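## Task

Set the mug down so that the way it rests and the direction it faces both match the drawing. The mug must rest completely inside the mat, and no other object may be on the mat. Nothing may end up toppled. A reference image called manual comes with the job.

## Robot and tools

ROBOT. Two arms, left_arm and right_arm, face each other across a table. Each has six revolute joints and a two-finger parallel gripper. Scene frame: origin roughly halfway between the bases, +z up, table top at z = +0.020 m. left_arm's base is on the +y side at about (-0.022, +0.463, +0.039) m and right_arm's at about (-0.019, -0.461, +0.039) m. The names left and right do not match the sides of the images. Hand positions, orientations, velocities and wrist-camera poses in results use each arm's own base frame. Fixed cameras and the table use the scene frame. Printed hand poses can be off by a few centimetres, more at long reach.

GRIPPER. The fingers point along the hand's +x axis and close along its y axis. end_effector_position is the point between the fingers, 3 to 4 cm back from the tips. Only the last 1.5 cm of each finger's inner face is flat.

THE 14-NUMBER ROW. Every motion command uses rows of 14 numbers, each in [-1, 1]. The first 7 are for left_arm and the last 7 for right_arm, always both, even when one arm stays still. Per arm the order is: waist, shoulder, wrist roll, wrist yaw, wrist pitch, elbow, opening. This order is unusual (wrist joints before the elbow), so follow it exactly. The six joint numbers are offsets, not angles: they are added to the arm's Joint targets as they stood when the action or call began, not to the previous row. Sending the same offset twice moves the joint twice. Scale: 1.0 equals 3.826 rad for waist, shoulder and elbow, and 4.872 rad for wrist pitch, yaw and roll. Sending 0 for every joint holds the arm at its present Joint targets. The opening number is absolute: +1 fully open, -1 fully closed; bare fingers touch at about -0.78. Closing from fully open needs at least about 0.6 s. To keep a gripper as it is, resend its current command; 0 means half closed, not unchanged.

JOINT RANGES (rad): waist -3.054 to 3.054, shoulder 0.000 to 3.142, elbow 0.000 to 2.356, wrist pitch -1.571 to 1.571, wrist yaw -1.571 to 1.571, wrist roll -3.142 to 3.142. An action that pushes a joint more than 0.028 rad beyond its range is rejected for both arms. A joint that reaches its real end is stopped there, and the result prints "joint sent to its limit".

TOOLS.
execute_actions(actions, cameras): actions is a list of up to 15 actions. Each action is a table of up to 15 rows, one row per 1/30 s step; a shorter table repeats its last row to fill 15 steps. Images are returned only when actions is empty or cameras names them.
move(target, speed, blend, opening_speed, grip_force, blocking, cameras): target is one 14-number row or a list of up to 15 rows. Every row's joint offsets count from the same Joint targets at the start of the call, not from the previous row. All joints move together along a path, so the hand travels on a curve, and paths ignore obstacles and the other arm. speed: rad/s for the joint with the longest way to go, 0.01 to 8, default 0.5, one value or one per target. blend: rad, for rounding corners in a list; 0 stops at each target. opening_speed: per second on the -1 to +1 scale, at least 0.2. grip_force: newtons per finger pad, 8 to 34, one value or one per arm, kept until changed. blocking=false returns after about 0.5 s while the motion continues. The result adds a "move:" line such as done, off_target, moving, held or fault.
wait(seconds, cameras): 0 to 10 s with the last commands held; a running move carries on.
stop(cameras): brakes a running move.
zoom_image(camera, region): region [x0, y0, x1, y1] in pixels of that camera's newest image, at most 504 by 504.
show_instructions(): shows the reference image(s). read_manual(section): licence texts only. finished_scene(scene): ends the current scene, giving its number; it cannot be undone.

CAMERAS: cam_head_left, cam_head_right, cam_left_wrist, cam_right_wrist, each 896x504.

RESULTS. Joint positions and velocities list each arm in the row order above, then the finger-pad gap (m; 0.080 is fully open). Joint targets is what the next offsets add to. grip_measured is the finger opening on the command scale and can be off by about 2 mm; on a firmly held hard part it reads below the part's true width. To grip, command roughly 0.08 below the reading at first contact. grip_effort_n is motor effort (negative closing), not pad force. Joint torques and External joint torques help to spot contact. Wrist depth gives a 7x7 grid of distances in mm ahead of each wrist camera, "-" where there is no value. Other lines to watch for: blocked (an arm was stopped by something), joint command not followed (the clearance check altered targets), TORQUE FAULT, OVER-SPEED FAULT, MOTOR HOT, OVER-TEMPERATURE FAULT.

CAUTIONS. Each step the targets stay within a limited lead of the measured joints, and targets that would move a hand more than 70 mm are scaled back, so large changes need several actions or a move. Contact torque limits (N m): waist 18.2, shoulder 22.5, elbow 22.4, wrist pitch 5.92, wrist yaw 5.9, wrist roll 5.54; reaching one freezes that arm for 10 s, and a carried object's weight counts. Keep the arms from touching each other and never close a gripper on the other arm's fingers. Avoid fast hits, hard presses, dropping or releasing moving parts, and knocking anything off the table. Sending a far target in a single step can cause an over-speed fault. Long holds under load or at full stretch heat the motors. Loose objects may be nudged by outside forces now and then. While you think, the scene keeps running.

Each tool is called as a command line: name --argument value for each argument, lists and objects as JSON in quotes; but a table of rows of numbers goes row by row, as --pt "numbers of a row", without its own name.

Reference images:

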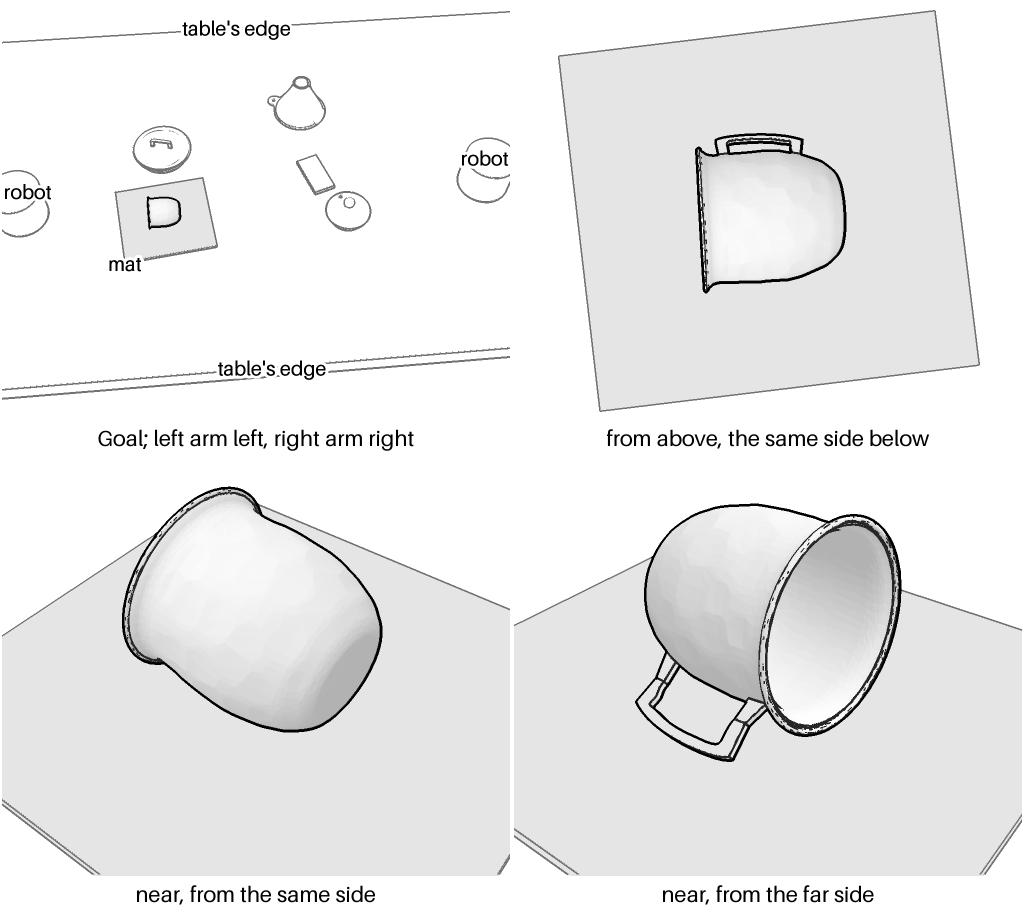

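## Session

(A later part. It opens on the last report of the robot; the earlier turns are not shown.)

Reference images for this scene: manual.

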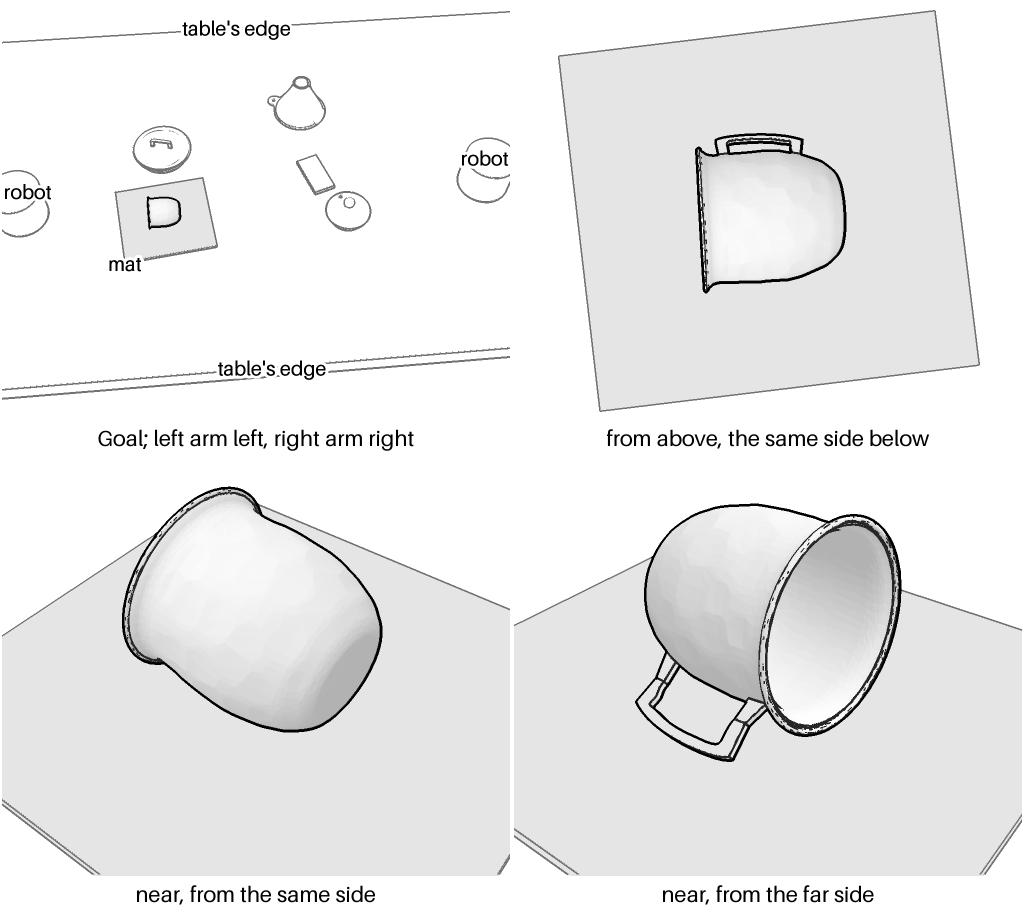

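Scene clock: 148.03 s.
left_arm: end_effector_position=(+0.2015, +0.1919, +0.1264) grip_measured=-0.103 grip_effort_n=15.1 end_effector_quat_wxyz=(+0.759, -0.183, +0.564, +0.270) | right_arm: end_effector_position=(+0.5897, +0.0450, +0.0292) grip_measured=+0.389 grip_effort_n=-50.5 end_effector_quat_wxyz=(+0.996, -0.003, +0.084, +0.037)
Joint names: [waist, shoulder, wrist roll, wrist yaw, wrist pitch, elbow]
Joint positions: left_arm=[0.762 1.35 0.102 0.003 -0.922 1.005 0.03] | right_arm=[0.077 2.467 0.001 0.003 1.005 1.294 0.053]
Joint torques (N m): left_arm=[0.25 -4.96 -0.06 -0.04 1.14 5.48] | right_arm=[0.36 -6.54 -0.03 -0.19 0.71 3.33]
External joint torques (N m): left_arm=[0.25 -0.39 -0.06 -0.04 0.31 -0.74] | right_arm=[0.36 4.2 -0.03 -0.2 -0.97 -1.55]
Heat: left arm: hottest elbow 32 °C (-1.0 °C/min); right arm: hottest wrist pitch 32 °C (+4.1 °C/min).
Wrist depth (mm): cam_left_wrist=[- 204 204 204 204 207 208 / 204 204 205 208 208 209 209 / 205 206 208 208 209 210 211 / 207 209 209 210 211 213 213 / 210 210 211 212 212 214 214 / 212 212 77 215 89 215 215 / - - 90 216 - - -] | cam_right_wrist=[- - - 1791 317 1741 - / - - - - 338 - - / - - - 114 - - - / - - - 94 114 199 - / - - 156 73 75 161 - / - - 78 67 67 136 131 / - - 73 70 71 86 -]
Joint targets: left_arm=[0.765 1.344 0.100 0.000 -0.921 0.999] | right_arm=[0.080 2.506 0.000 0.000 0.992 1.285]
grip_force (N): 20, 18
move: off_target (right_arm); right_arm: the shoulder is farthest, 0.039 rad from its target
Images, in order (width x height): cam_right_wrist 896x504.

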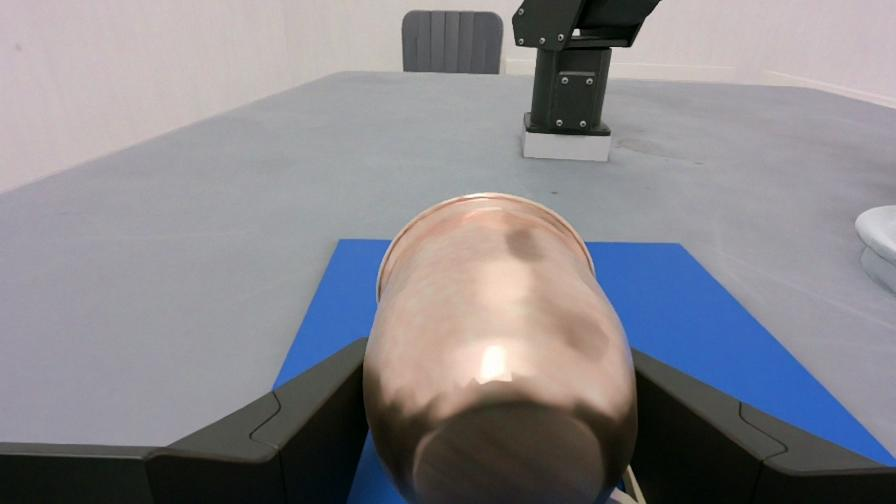

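move --pt "0 0 0 0 0 0 -0.1 0 0.007 0 0 0 0 -0.1" --pt "0 0 0 0 0 0 -0.1 0 0.005 0 0 0 0 0.7" --speed 0.06 --opening_speed 0.4 --cameras '["cam_right_wrist","cam_head_left"]'

zoom_image --camera "cam_head_left" --region '[325, 215, 435, 310]'

Scene clock: 155.90 s.
left_arm: end_effector_position=(+0.2015, +0.1919, +0.1264) grip_measured=-0.103 grip_effort_n=15.1 end_effector_quat_wxyz=(+0.759, -0.183, +0.564, +0.270) | right_arm: end_effector_position=(+0.5903, +0.0445, +0.0205) grip_measured=+0.696 grip_effort_n=20.2 end_effector_quat_wxyz=(+0.995, -0.002, +0.090, +0.037)
Joint names: [waist, shoulder, wrist roll, wrist yaw, wrist pitch, elbow]
Joint positions: left_arm=[0.762 1.35 0.102 0.003 -0.922 1.005 0.03] | right_arm=[0.076 2.488 0.004 0.001 1.005 1.303 0.066]
Joint torques (N m): left_arm=[0.25 -4.97 -0.06 -0.04 1.14 5.47] | right_arm=[0.49 -6.82 -0.09 -0.07 0.66 2.46]
External joint torques (N m): left_arm=[0.24 -0.36 -0.06 -0.04 0.29 -0.81] | right_arm=[0.48 3.99 -0.1 -0.08 -1.02 -2.37]
Heat: left arm: hottest elbow 33 °C (+1.0 °C/min); right arm: hottest wrist pitch 31 °C (+3.0 °C/min).
Wrist depth (mm): cam_left_wrist=[203 203 204 205 205 206 207 / - 207 205 207 208 208 209 / 206 206 208 208 209 210 212 / 208 208 210 210 211 212 213 / 210 210 211 212 212 215 213 / 212 - 76 214 89 215 214 / - - 89 214 - - -] | cam_right_wrist=[- - 2383 1859 316 - - / - - - - 339 - - / - 264 - 97 97 - - / - - - 76 82 186 192 / - - 83 67 70 144 - / - 119 80 63 65 91 117 / - - 81 69 93 90 -]
Joint targets: left_arm=[0.765 1.344 0.100 0.000 -0.921 0.999] | right_arm=[0.080 2.525 0.000 0.000 0.992 1.285]
grip_force (N): 20, 18
move: off_target (right_arm); target 2's new numbers were sent with right_arm's shoulder 0.043 rad from that target; right_arm: the shoulder is farthest, 0.037 rad from its target
Images, in order (width x height): cam_head_left 896x504, cam_right_wrist 896x504.

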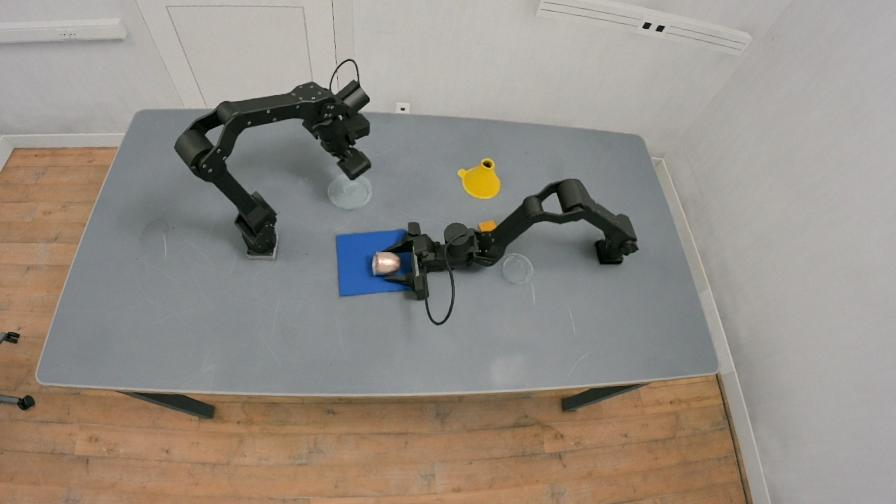

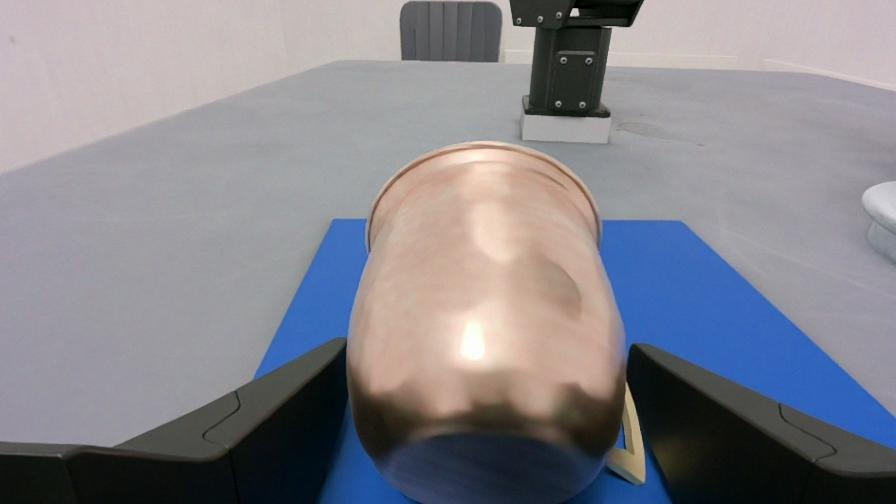

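Scaled by 4.582 from the camera's 896x504 image, which has a finer 1280x720 frame.

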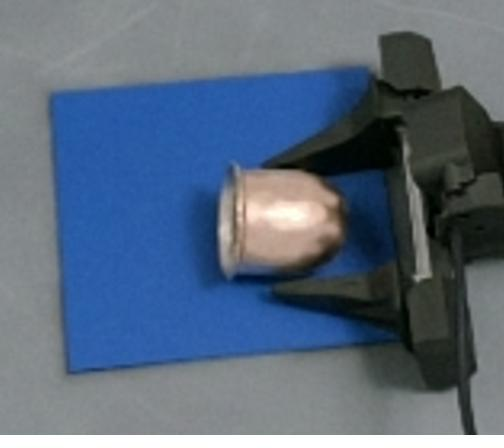

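move --pt "0 0 0 0 0 0 -0.1 0 -0.002 0 0 0 0 1" --pt "0 0 0 0 0 0 -0.1 0 -0.1136 0 0 0.039 -0.1507 1" --pt "0 0 0 0 0 0 -0.1 0 -0.165 0 0 -0.05 -0.1507 1" --speed '[0.1,0.25,0.4]' --cameras '["cam_right_wrist","cam_head_left"]'

zoom_image --camera "cam_head_left" --region '[325, 215, 435, 310]'

Scene clock: 169.90 s.
left_arm: end_effector_position=(+0.2015, +0.1919, +0.1264) grip_measured=-0.103 grip_effort_n=15.1 end_effector_quat_wxyz=(+0.759, -0.183, +0.564, +0.270) | right_arm: end_effector_position=(+0.4491, +0.0342, +0.0530) grip_measured=+0.997 grip_effort_n=17.9 end_effector_quat_wxyz=(+0.975, -0.007, +0.220, +0.036)
Joint names: [waist, shoulder, wrist roll, wrist yaw, wrist pitch, elbow]
Joint positions: left_arm=[0.762 1.35 0.102 0.003 -0.922 1.005 0.03] | right_arm=[0.076 1.908 0.004 0.001 0.75 0.714 0.08]
Joint torques (N m): left_arm=[0.24 -4.95 -0.06 -0.04 1.14 5.49] | right_arm=[0.28 -9.27 -0.11 -0.1 1.4 3.39]
External joint torques (N m): left_arm=[0.26 -0.38 -0.06 -0.05 0.3 -0.78] | right_arm=[0.27 -1.91 -0.11 -0.11 -0.28 -1.46]
Motor temperatures (°C): left_arm=[25 30 30 30 32 33] | right_arm=[25 32 27 28 31 27]
Heat: left arm: hottest elbow 33 °C (+3.0 °C/min); right arm: hottest shoulder 32 °C (+4.0 °C/min).
Wrist depth (mm): cam_left_wrist=[202 202 204 205 205 207 208 / 204 205 205 206 207 207 209 / 206 206 208 208 208 209 211 / 207 208 209 210 211 212 213 / 210 211 211 211 213 214 213 / 211 212 77 214 89 214 213 / - - 89 216 - - -] | cam_right_wrist=[- 391 - 213 - 400 409 / - - 303 194 293 - - / - 252 219 217 234 240 - / - - 201 202 201 203 - / - 173 - - - - - / - 74 88 - - 89 72 / - 70 - - - 84 -]
Joint targets: left_arm=[0.765 1.344 0.100 0.000 -0.921 0.999] | right_arm=[0.080 1.894 0.000 0.000 0.748 0.709]
grip_force (N): 20, 18
move: done
Images, in order (width x height): cam_head_left 896x504, cam_right_wrist 896x504.

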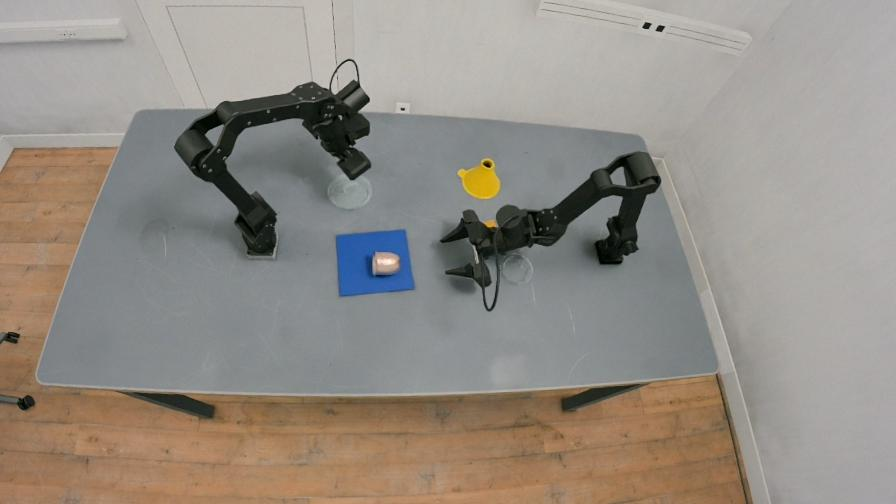

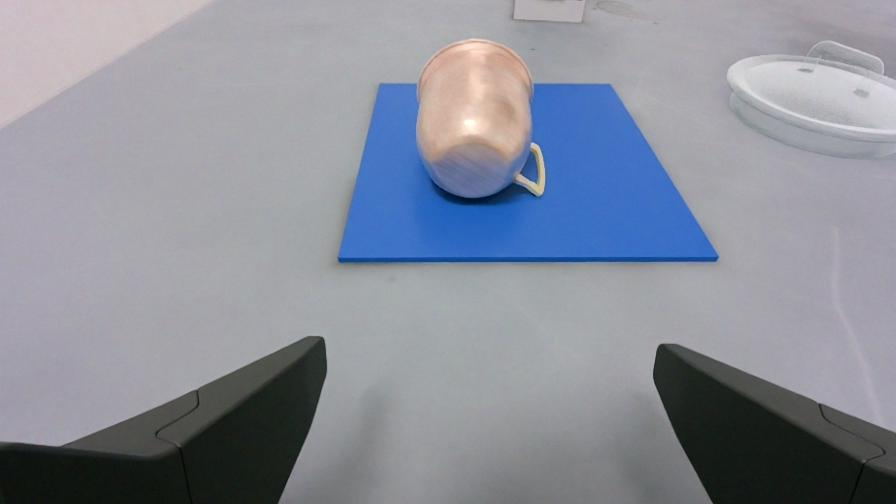

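Scaled by 4.582 from the camera's 896x504 image, which has a finer 1280x720 frame.

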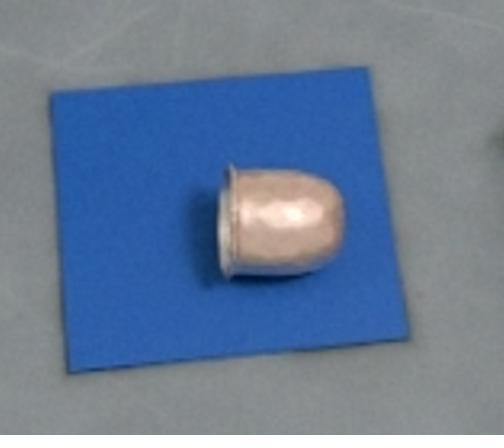

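finished_scene --scene 2

The scene is finished: the task was done.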